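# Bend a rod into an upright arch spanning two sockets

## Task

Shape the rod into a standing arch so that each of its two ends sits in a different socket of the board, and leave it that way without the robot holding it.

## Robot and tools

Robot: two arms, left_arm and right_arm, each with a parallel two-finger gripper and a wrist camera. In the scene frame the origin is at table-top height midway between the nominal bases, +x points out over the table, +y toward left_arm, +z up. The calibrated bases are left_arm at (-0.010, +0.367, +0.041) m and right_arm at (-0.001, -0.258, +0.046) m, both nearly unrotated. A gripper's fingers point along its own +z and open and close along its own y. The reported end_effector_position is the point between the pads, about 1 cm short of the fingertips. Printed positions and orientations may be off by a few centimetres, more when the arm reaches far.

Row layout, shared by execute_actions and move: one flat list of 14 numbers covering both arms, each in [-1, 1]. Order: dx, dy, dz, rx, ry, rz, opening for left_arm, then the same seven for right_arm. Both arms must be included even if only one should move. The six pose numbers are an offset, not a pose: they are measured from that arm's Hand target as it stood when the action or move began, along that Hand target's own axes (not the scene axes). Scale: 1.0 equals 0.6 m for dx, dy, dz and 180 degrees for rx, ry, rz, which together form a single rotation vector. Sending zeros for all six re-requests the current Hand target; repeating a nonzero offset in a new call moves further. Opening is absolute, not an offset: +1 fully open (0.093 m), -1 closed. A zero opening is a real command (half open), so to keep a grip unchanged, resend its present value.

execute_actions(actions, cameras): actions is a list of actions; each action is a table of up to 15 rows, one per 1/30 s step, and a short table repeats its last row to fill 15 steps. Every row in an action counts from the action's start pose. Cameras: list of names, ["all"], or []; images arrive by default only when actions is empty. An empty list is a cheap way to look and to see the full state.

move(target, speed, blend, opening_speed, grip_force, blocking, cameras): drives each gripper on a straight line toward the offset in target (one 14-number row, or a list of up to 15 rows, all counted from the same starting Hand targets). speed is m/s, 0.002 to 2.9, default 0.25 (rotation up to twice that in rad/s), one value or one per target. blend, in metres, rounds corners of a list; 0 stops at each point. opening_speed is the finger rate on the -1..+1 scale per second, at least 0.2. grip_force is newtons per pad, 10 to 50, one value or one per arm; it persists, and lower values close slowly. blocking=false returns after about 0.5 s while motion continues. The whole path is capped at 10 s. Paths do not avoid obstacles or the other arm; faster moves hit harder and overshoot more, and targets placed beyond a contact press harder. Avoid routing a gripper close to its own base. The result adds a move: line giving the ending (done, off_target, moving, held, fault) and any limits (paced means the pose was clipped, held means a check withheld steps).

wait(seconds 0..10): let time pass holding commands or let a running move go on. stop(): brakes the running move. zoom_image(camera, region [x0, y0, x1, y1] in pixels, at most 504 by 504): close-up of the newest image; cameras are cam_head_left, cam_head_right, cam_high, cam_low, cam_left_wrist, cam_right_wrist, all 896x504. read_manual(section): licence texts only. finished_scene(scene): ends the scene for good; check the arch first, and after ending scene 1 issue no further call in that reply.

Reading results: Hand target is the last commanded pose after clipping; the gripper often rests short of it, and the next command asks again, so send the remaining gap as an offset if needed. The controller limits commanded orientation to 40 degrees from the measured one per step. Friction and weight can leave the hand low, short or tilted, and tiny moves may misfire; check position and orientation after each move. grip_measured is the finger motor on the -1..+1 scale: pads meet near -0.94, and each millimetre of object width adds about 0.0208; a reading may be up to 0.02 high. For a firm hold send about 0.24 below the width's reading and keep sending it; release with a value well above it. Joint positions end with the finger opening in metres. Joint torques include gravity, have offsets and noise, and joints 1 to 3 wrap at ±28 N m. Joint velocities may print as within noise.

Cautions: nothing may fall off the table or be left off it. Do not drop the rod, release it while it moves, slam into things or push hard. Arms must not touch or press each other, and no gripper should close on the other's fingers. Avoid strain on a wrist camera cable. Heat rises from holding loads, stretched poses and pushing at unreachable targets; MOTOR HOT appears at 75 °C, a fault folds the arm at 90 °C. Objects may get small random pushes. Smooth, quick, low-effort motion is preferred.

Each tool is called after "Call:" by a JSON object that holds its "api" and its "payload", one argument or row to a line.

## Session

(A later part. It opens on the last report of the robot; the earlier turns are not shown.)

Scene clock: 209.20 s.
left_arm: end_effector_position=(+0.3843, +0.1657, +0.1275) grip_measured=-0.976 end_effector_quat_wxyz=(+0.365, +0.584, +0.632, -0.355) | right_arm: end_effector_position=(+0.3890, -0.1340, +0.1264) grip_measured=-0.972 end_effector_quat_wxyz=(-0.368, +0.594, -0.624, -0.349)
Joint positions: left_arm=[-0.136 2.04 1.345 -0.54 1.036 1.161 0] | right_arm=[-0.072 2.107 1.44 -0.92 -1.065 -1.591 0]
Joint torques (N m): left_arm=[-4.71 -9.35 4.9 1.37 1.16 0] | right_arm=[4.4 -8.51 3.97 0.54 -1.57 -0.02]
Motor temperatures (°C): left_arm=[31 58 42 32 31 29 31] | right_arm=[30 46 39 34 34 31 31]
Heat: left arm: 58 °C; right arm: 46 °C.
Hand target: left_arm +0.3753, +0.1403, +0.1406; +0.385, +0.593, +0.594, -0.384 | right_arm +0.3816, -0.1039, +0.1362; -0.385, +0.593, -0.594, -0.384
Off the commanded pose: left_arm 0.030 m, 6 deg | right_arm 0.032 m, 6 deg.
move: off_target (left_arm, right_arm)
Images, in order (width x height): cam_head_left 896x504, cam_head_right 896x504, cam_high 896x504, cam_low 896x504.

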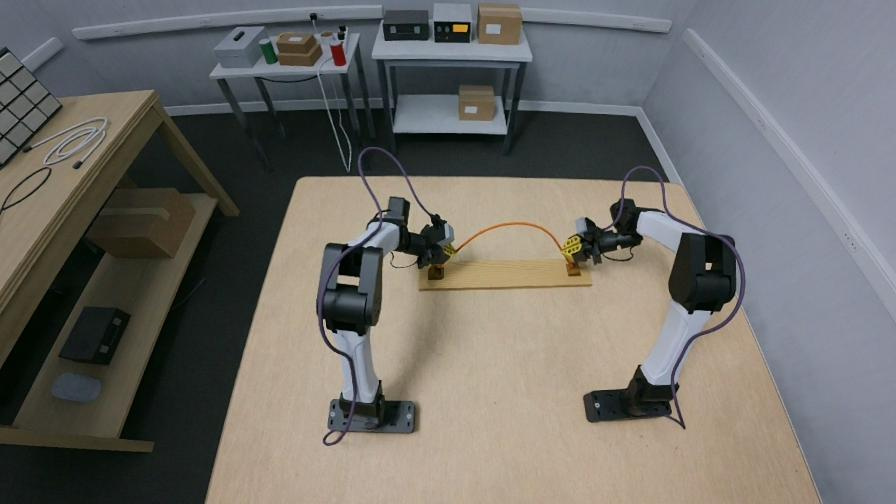

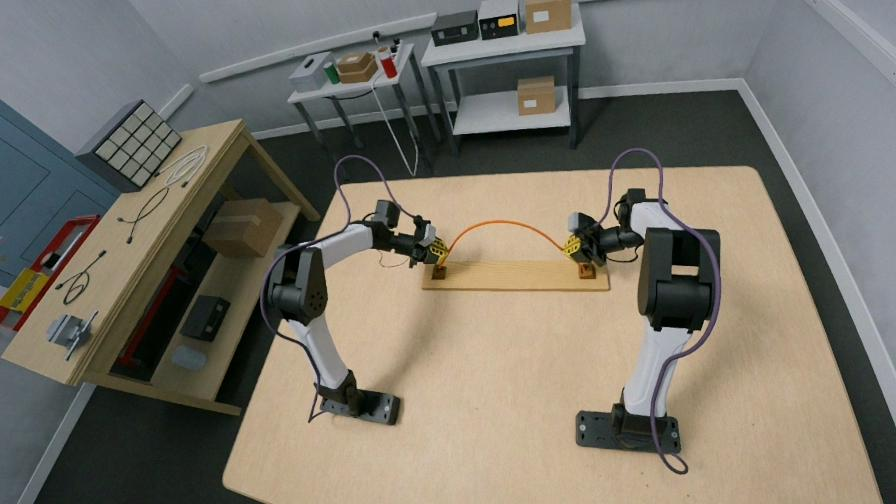

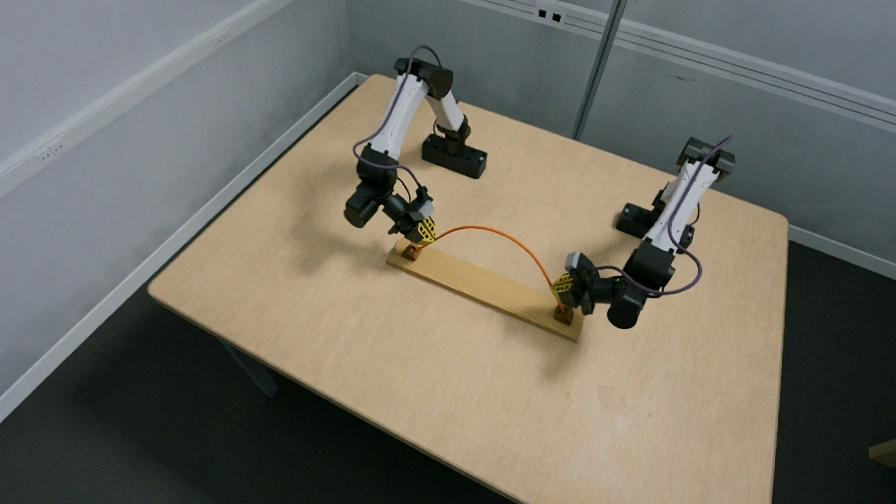

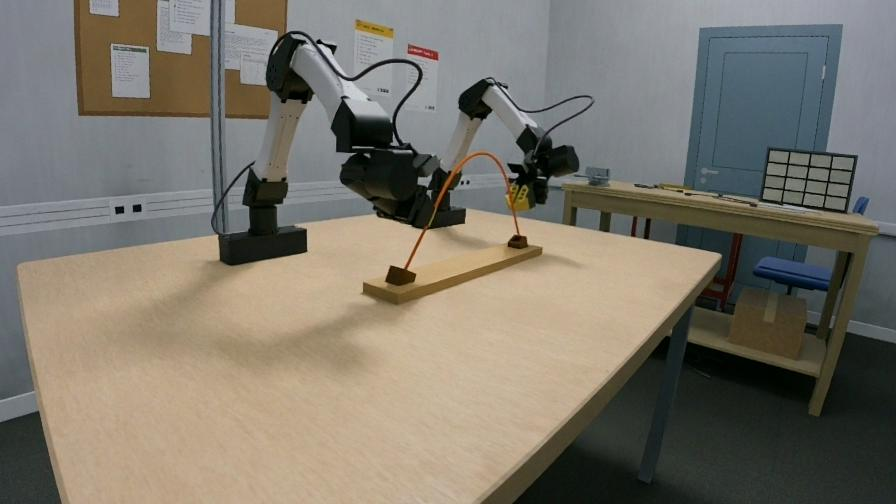

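Call:
{"api": "move", "payload": {
  "target": [0.034,-0.003,0.010,0,0,0,-1,0.016,0,0.007,0,0,0,-1],
  "speed": 0.05,
  "cameras": ["cam_low","cam_high","cam_head_left","cam_head_right"]
}}

Call:
{"api": "zoom_image", "payload": {
  "camera": "cam_high",
  "region": [360, 160, 620, 350]
}}

Call:
{"api": "zoom_image", "payload": {
  "camera": "cam_head_left",
  "region": [400, 200, 620, 310]
}}

Call:
{"api": "zoom_image", "payload": {
  "camera": "cam_low",
  "region": [340, 130, 580, 310]
}}

Scene clock: 215.60 s.
left_arm: end_effector_position=(+0.3810, +0.1656, +0.1097) grip_measured=-0.976 end_effector_quat_wxyz=(+0.366, +0.583, +0.631, -0.358) | right_arm: end_effector_position=(+0.3897, -0.1340, +0.1181) grip_measured=-0.972 end_effector_quat_wxyz=(-0.371, +0.595, -0.623, -0.347)
Joint positions: left_arm=[-0.136 2.065 1.299 -0.471 1.042 1.161 0] | right_arm=[-0.072 2.118 1.421 -0.881 -1.065 -1.589 0]
Joint torques (N m): left_arm=[-4.18 -8.79 4.79 1.39 1.12 0.11] | right_arm=[4.4 -8.08 3.92 0.53 -1.56 0.04]
Motor temperatures (°C): left_arm=[31 57 42 32 31 29 31] | right_arm=[30 46 39 34 34 31 31]
Heat: left arm: 57 °C; right arm: 46 °C.
Hand target: left_arm +0.3735, +0.1431, +0.1195; +0.386, +0.593, +0.594, -0.384 | right_arm +0.3816, -0.1040, +0.1257; -0.385, +0.593, -0.594, -0.384
Off the commanded pose: left_arm 0.026 m, 6 deg | right_arm 0.032 m, 6 deg.
move: off_target (left_arm, right_arm)
Images, in order (width x height): cam_head_left 896x504, cam_head_right 896x504, cam_high 896x504, cam_low 896x504.

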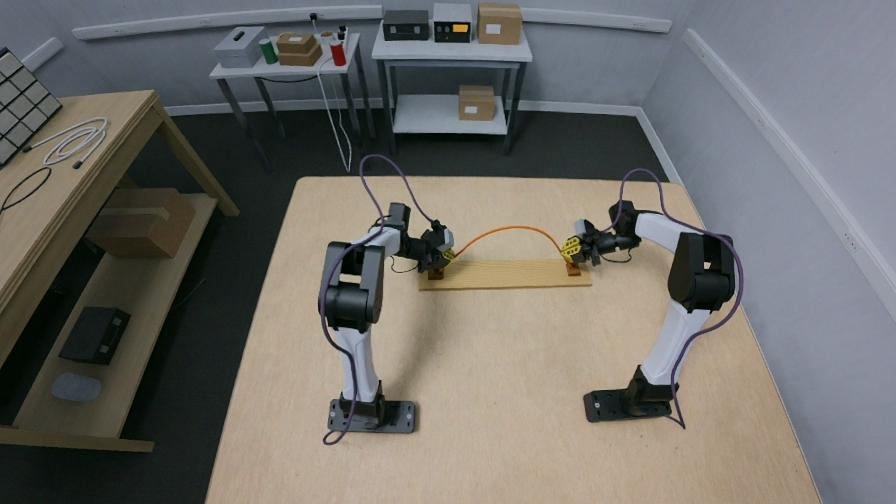

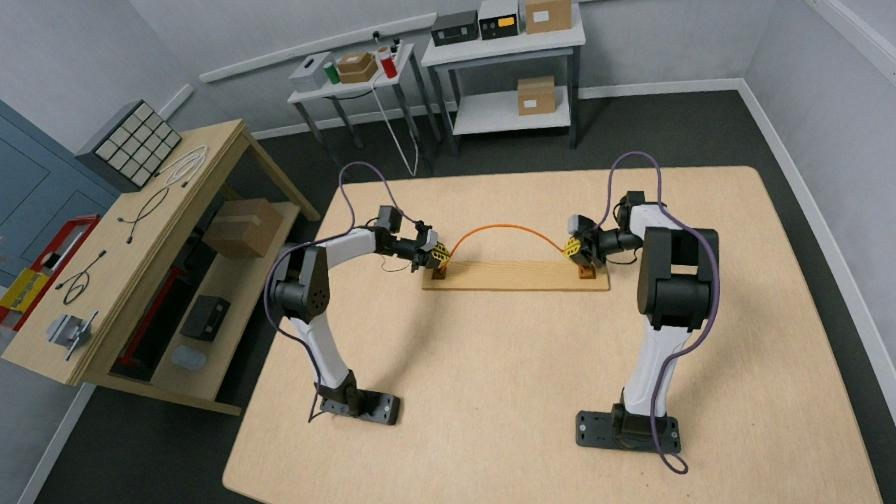

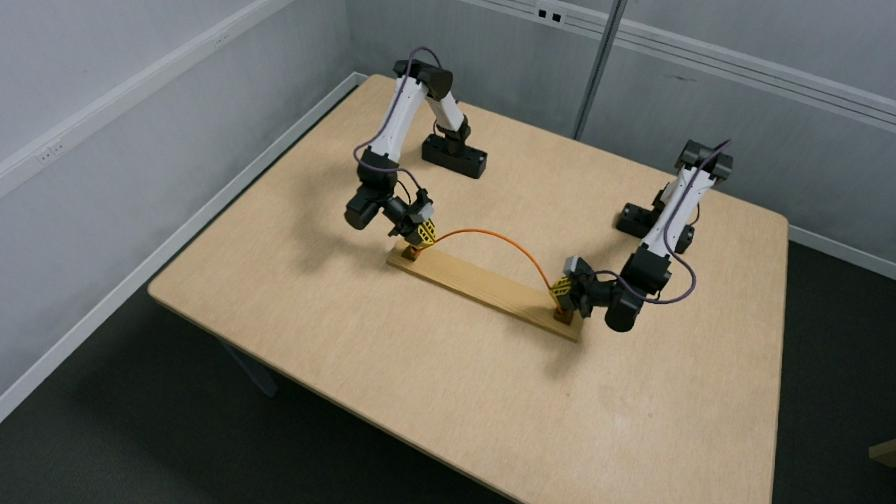

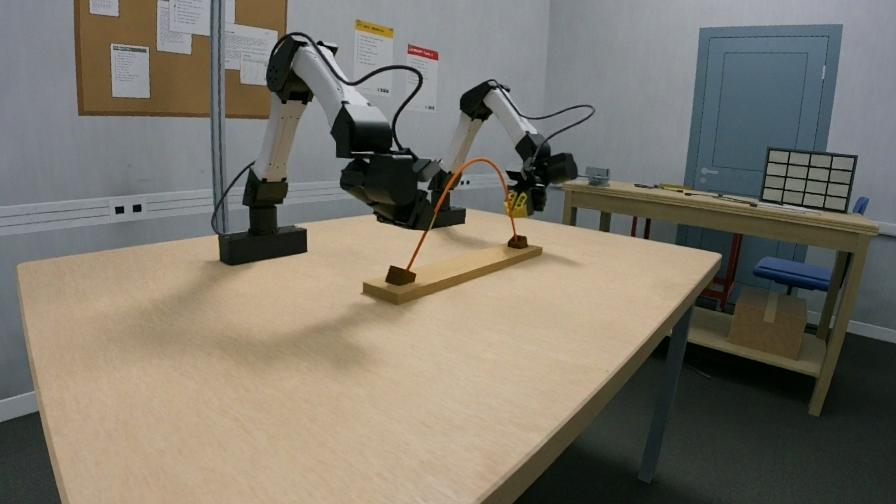

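Scaled by 1.938 from the camera's 896x504 image, which has a finer 1280x720 frame.

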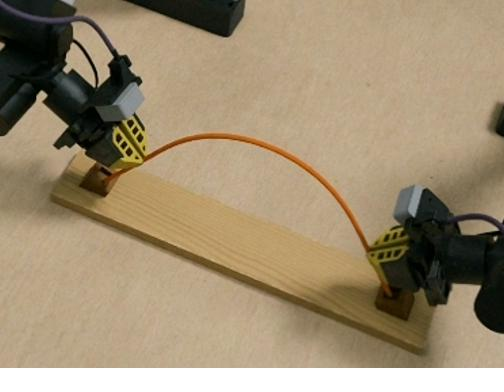

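Scaled by 2.291 from the camera's 896x504 image, which has a finer 1280x720 frame.

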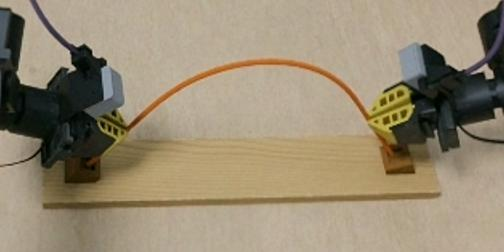

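Scaled by 2.100 from the camera's 896x504 image, which has a finer 1280x720 frame.

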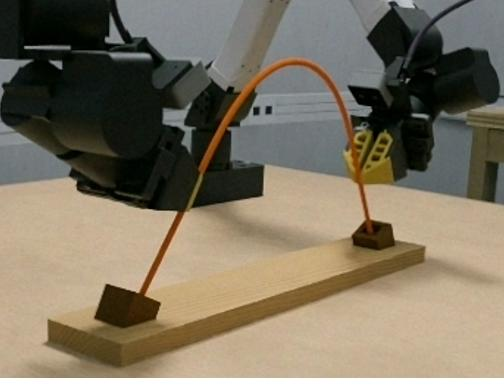

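Call:
{"api": "move", "payload": {
  "target": [0.018,-0.0,-0.010,0,0,0,-1,0.018,0,-0.010,0,0,0,-1],
  "speed": 0.05,
  "cameras": ["cam_low","cam_high","cam_head_left"]
}}

Call:
{"api": "zoom_image", "payload": {
  "camera": "cam_high",
  "region": [360, 160, 620, 350]
}}

Call:
{"api": "zoom_image", "payload": {
  "camera": "cam_low",
  "region": [340, 130, 580, 310]
}}

Scene clock: 225.47 s.
left_arm: end_effector_position=(+0.3809, +0.1672, +0.1094) grip_measured=-0.976 end_effector_quat_wxyz=(+0.373, +0.583, +0.623, -0.365) | right_arm: end_effector_position=(+0.3891, -0.1325, +0.1153) grip_measured=-0.972 end_effector_quat_wxyz=(-0.376, +0.595, -0.616, -0.353)
Joint positions: left_arm=[-0.127 2.075 1.299 -0.471 1.069 1.183 0] | right_arm=[-0.072 2.134 1.421 -0.881 -1.084 -1.61 0]
Joint torques (N m): left_arm=[-2.74 -8.32 4.34 1.2 0.95 0.29] | right_arm=[2.39 -7.51 4.18 0.35 -1.37 -0.27]
Motor temperatures (°C): left_arm=[31 56 42 32 31 29 31] | right_arm=[30 46 39 34 34 31 31]
Heat: left arm: 56 °C; right arm: 46 °C.
Hand target: left_arm +0.3735, +0.1531, +0.1121; +0.386, +0.593, +0.594, -0.384 | right_arm +0.3816, -0.1139, +0.1182; -0.385, +0.593, -0.594, -0.385
Off the commanded pose: left_arm 0.016 m, 4 deg | right_arm 0.020 m, 5 deg.
move: off_target (left_arm, right_arm)
Images, in order (width x height): cam_head_left 896x504, cam_high 896x504, cam_low 896x504.

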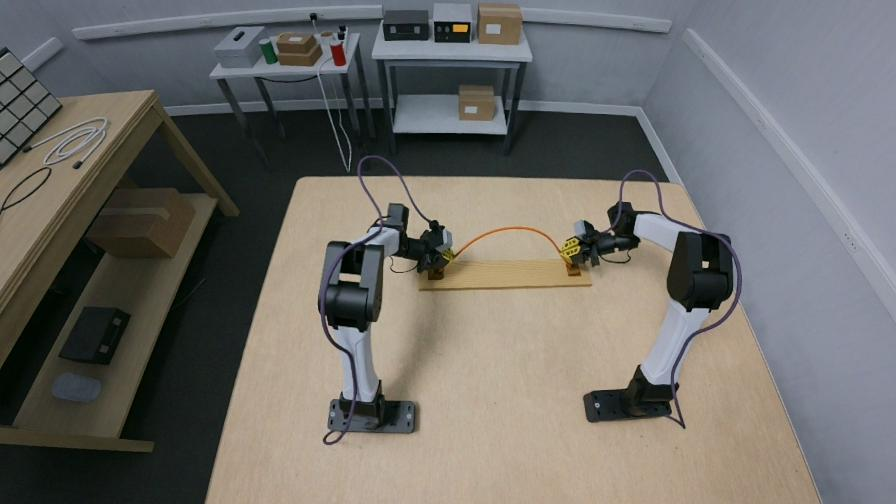

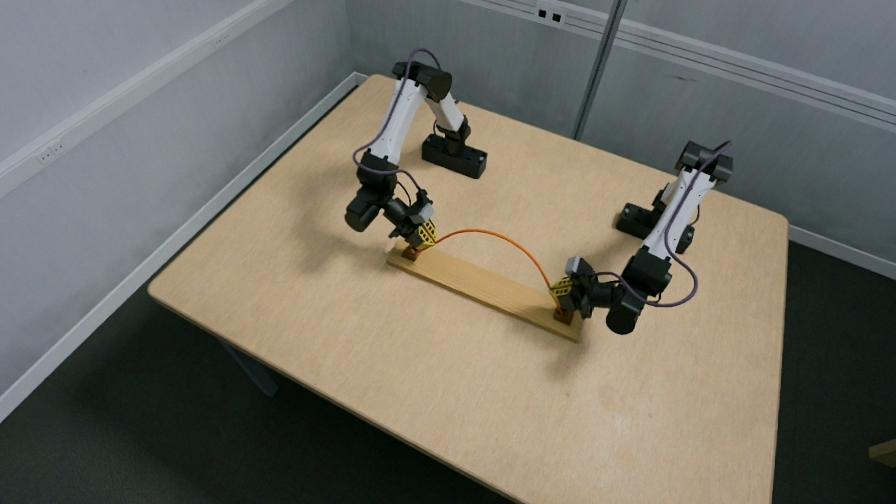

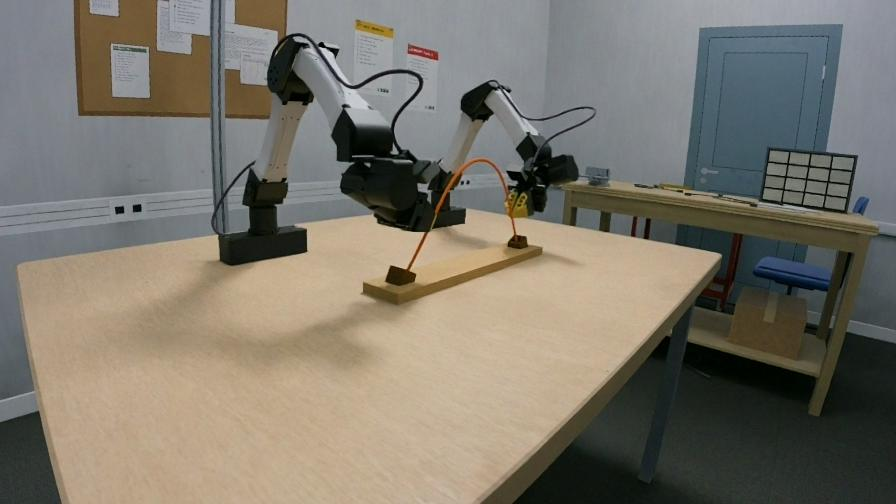

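Scaled by 1.938 from the camera's 896x504 image, which has a finer 1280x720 frame.

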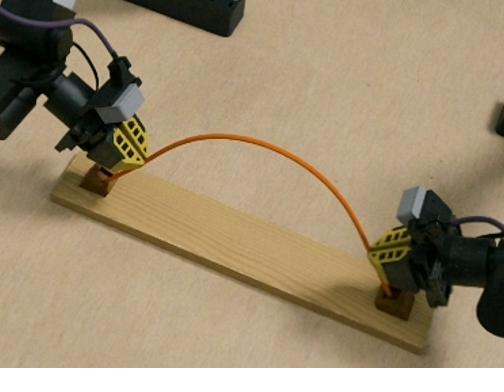

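Scaled by 2.100 from the camera's 896x504 image, which has a finer 1280x720 frame.

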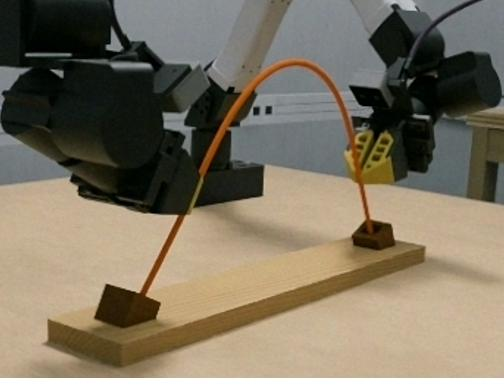

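Call:
{"api": "move", "payload": {
  "target": [0.012,0.008,-0.021,0,0,0,-1,0.012,-0.008,-0.021,0,0,0,-1],
  "speed": 0.05
}}

Call:
{"api": "move", "payload": {
  "target": [0,0,0,0,0,0,-0.4,0,0,0,0,0,0,-0.4],
  "opening_speed": 0.3,
  "cameras": ["all"]
}}

Call:
{"api": "zoom_image", "payload": {
  "camera": "cam_high",
  "region": [360, 160, 620, 350]
}}

Call:
{"api": "zoom_image", "payload": {
  "camera": "cam_low",
  "region": [340, 130, 580, 310]
}}

Scene clock: 233.20 s.
left_arm: end_effector_position=(+0.3760, +0.1729, +0.1103) grip_measured=-0.976 end_effector_quat_wxyz=(+0.386, +0.585, +0.602, -0.383) | right_arm: end_effector_position=(+0.3872, -0.1358, +0.1165) grip_measured=-0.972 end_effector_quat_wxyz=(-0.385, +0.593, -0.602, -0.370)
Joint positions: left_arm=[-0.103 2.092 1.299 -0.51 1.132 1.265 0] | right_arm=[-0.089 2.17 1.455 -0.961 -1.125 -1.7 0]
Joint torques (N m): left_arm=[-1.46 -7.65 7.47 0.67 0.51 0.26] | right_arm=[0.85 -7.25 6.15 0.07 -0.94 -0.13]
Motor temperatures (°C): left_arm=[31 55 42 32 31 29 31] | right_arm=[30 46 40 33 34 31 31]
Heat: left arm: 55 °C; right arm: 46 °C.
Hand target: left_arm +0.3783, +0.1675, +0.1107; +0.385, +0.592, +0.594, -0.384 | right_arm +0.3864, -0.1284, +0.1169; -0.385, +0.593, -0.594, -0.384
Off the commanded pose: left_arm 0.006 m, 1 deg | right_arm 0.007 m, 2 deg.
move: done

Scene clock: 235.40 s.
left_arm: end_effector_position=(+0.3720, +0.1705, +0.1045) grip_measured=-0.402 end_effector_quat_wxyz=(+0.375, +0.582, +0.606, -0.391) | right_arm: end_effector_position=(+0.3846, -0.1330, +0.1114) grip_measured=-0.402 end_effector_quat_wxyz=(-0.378, +0.591, -0.604, -0.379)
Joint positions: left_arm=[-0.11 2.105 1.299 -0.525 1.132 1.267 0.026] | right_arm=[-0.082 2.185 1.455 -0.97 -1.125 -1.702 0.026]
Joint torques (N m): left_arm=[-0.8 -8.77 7.49 0.74 0.52 0.27] | right_arm=[0.25 -8.34 6.2 0.07 -0.93 -0.18]
Heat: left arm: 54 °C; right arm: 46 °C.
Hand target: left_arm +0.3783, +0.1676, +0.1106; +0.386, +0.593, +0.594, -0.384 | right_arm +0.3865, -0.1284, +0.1168; -0.385, +0.593, -0.594, -0.384
Off the commanded pose: left_arm 0.009 m, 2 deg | right_arm 0.007 m, 2 deg.
move: done

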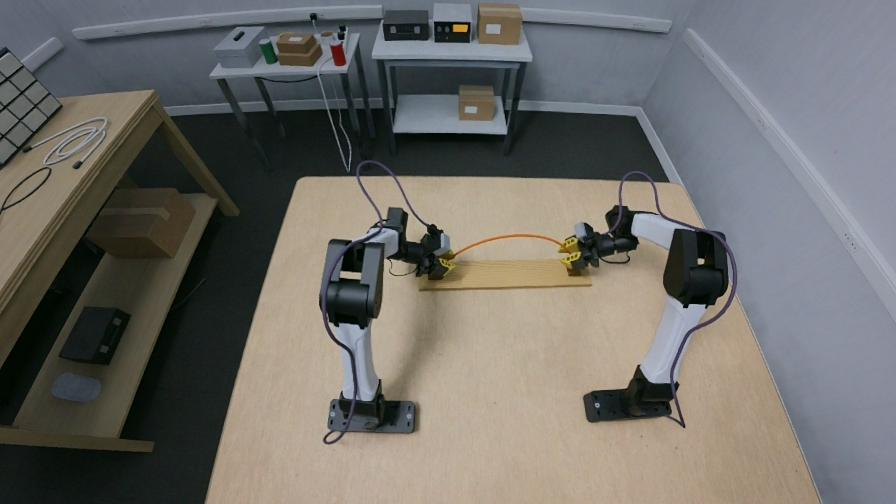

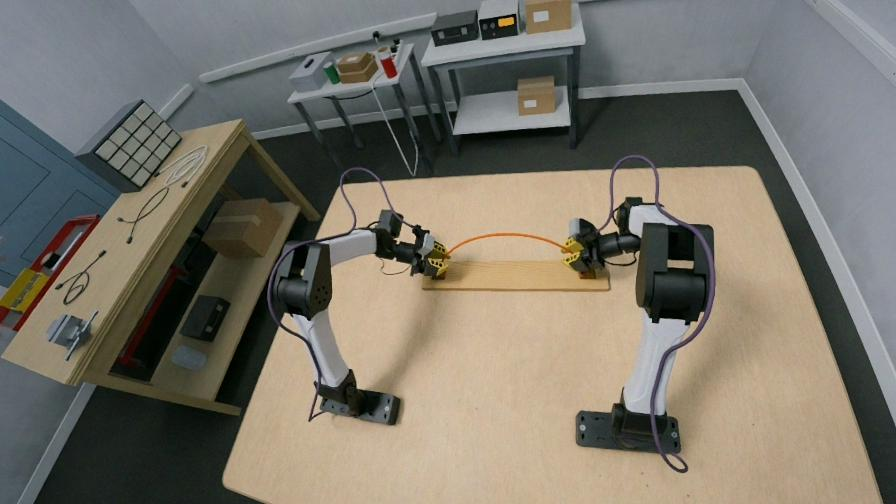

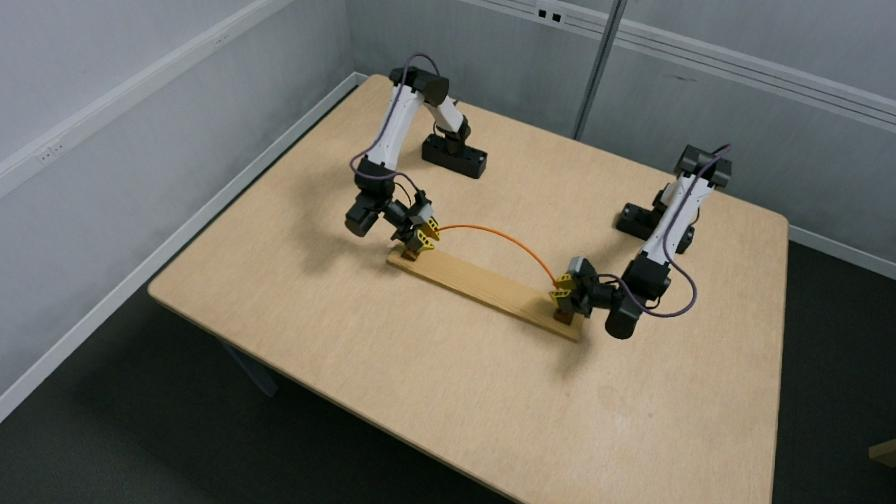

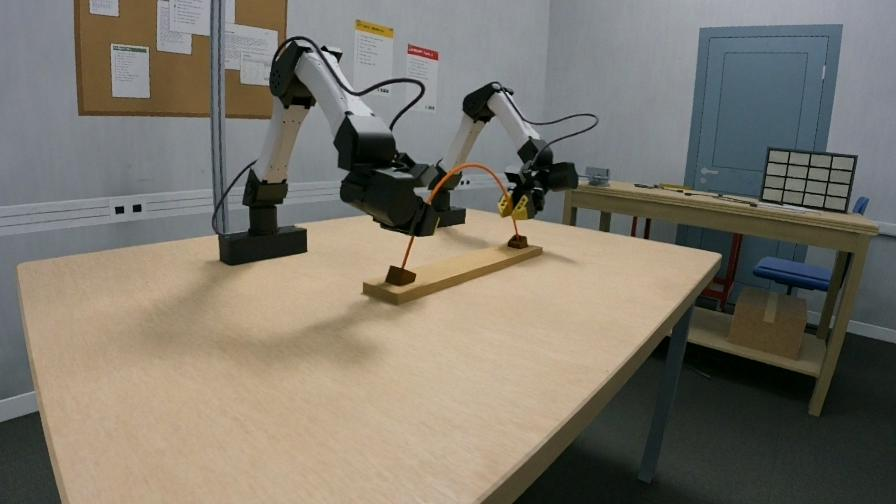

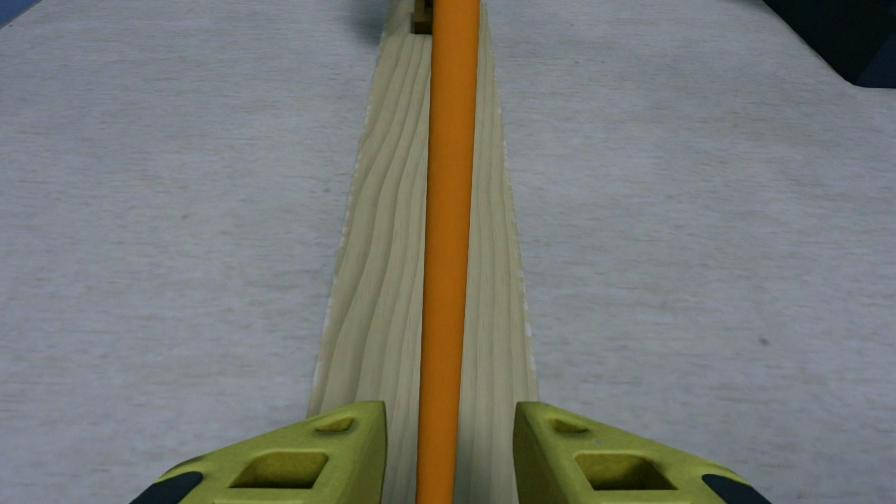

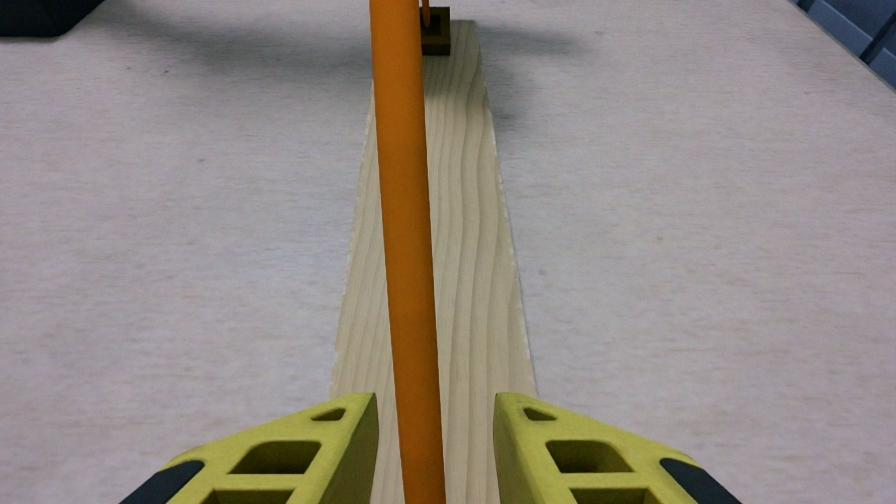

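Scaled by 1.938 from the camera's 896x504 image, which has a finer 1280x720 frame.

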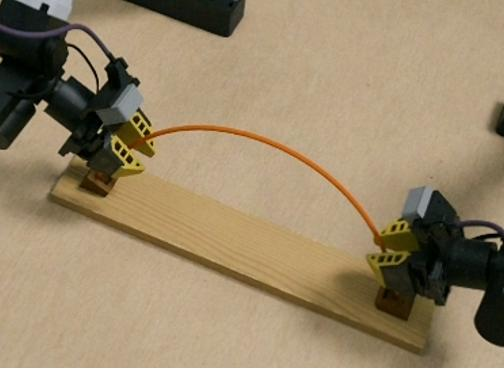

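Scaled by 2.100 from the camera's 896x504 image, which has a finer 1280x720 frame.

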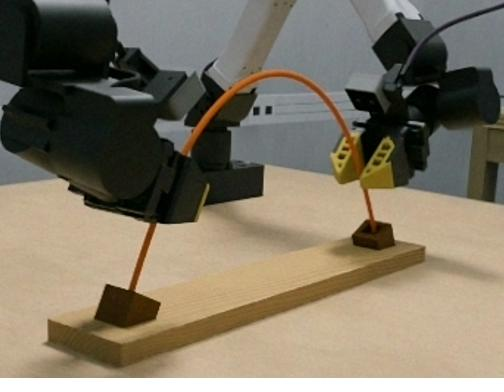

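Call:
{"api": "move", "payload": {
  "target": [
    [0,0,0,0,0,0,0.1,0,0,0,0,0,0,0.1],
    [0,0,-0.2,0,0,0,0.1,0,0,-0.2,0,0,0,0.1]
  ],
  "speed": 0.15,
  "cameras": ["all"]
}}

Call:
{"api": "zoom_image", "payload": {
  "camera": "cam_low",
  "region": [340, 130, 580, 310]
}}

Call:
{"api": "zoom_image", "payload": {
  "camera": "cam_high",
  "region": [360, 160, 620, 350]
}}

Scene clock: 243.33 s.
left_arm: end_effector_position=(+0.3728, +0.2775, +0.1544) grip_measured=+0.098 end_effector_quat_wxyz=(+0.378, +0.583, +0.603, -0.392) | right_arm: end_effector_position=(+0.3836, -0.2370, +0.1601) grip_measured=+0.098 end_effector_quat_wxyz=(+0.376, -0.573, +0.631, +0.362)
Joint positions: left_arm=[0.168 2.194 1.647 -1.38 1.122 1.929 0.05] | right_arm=[-0.342 2.249 1.758 -1.553 -1.035 -2.078 0.05]
Joint torques (N m): left_arm=[-0.65 -8.96 7.58 -0.41 0.48 0.27] | right_arm=[-0.43 -8.81 6.87 -0.64 -0.65 -0.18]
Heat: left arm: 53 °C; right arm: 47 °C.
Hand target: left_arm +0.3779, +0.2770, +0.1596; +0.385, +0.593, +0.594, -0.384 | right_arm +0.3862, -0.2380, +0.1658; +0.385, -0.593, +0.594, +0.384
Off the commanded pose: left_arm 0.007 m, 2 deg | right_arm 0.006 m, 6 deg.
joint sent to its limit (right arm) — joint 4 (wrist pitch), lower limit; joint 6 (wrist roll), lower limit. The joint targets are off in orientation, not in position.
move: off_target (right_arm)

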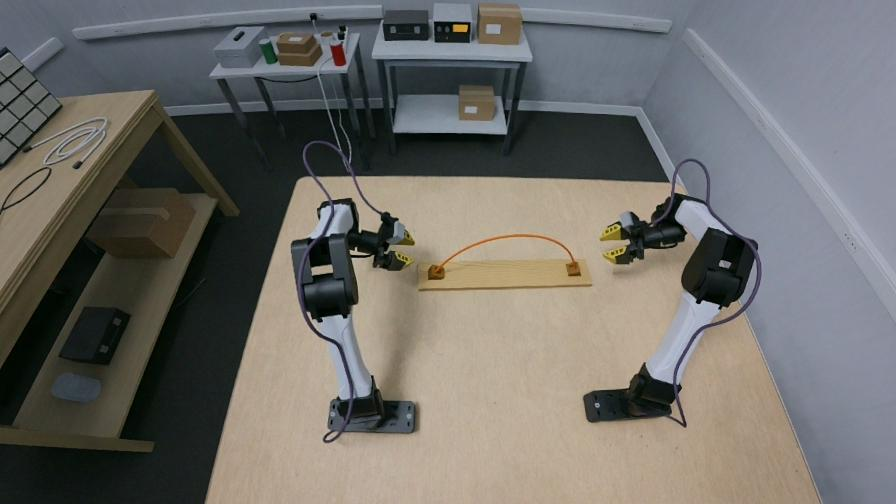

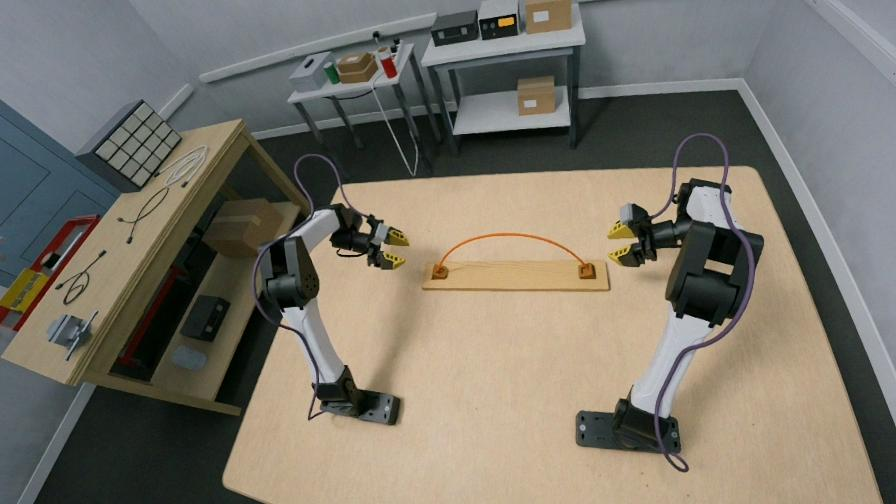

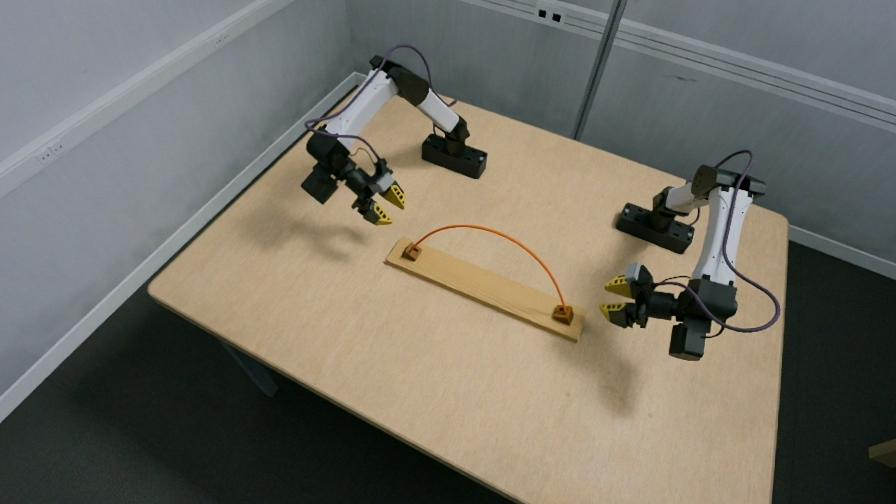

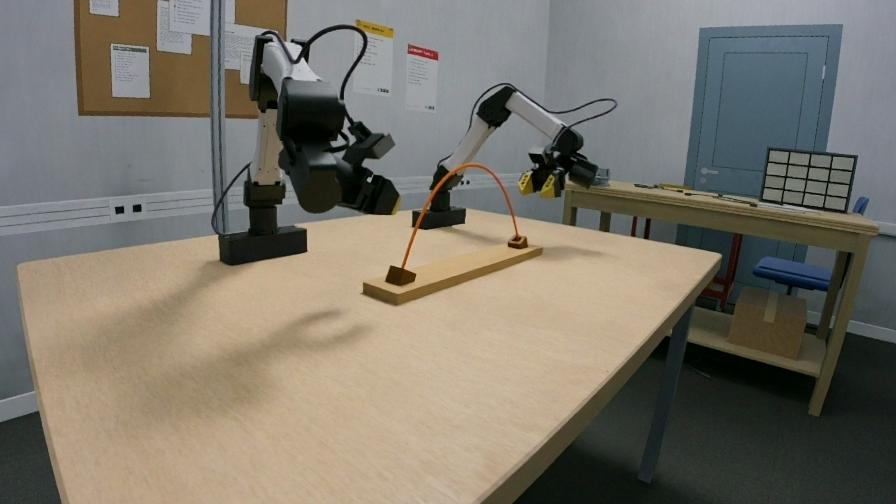

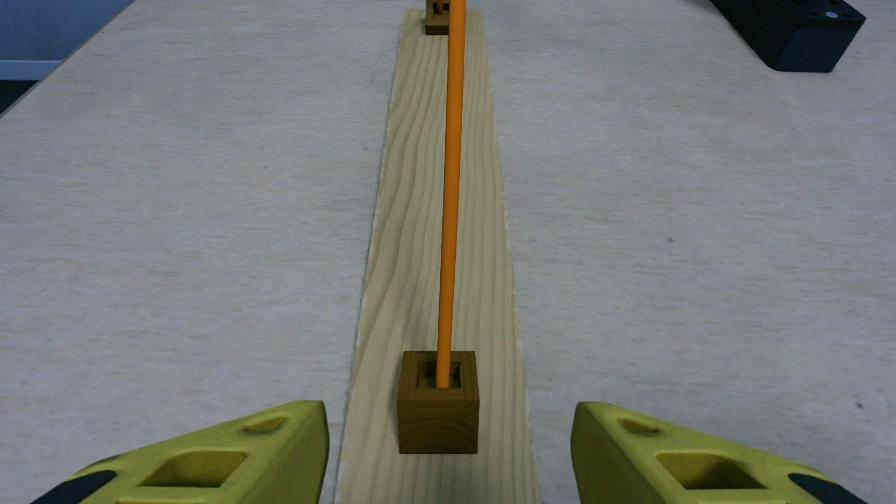

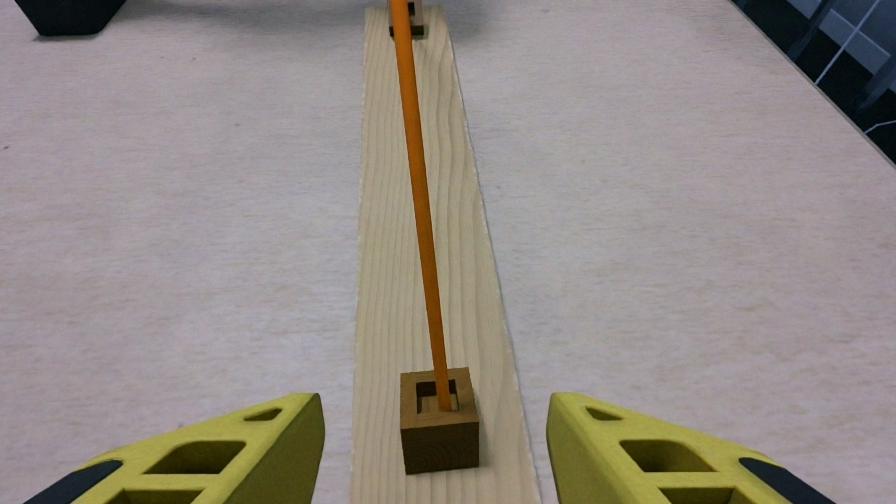

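Scaled by 2.100 from the camera's 896x504 image, which has a finer 1280x720 frame.

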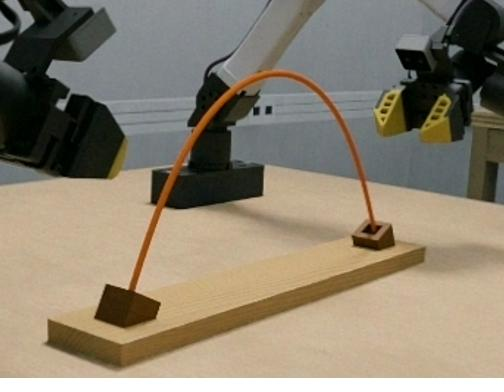

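Scaled by 1.938 from the camera's 896x504 image, which has a finer 1280x720 frame.

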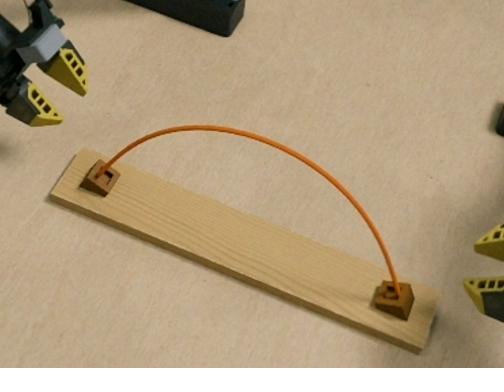

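Call:
{"api": "finished_scene", "payload": {
  "scene": 1
}}

The scene is finished: the task was done.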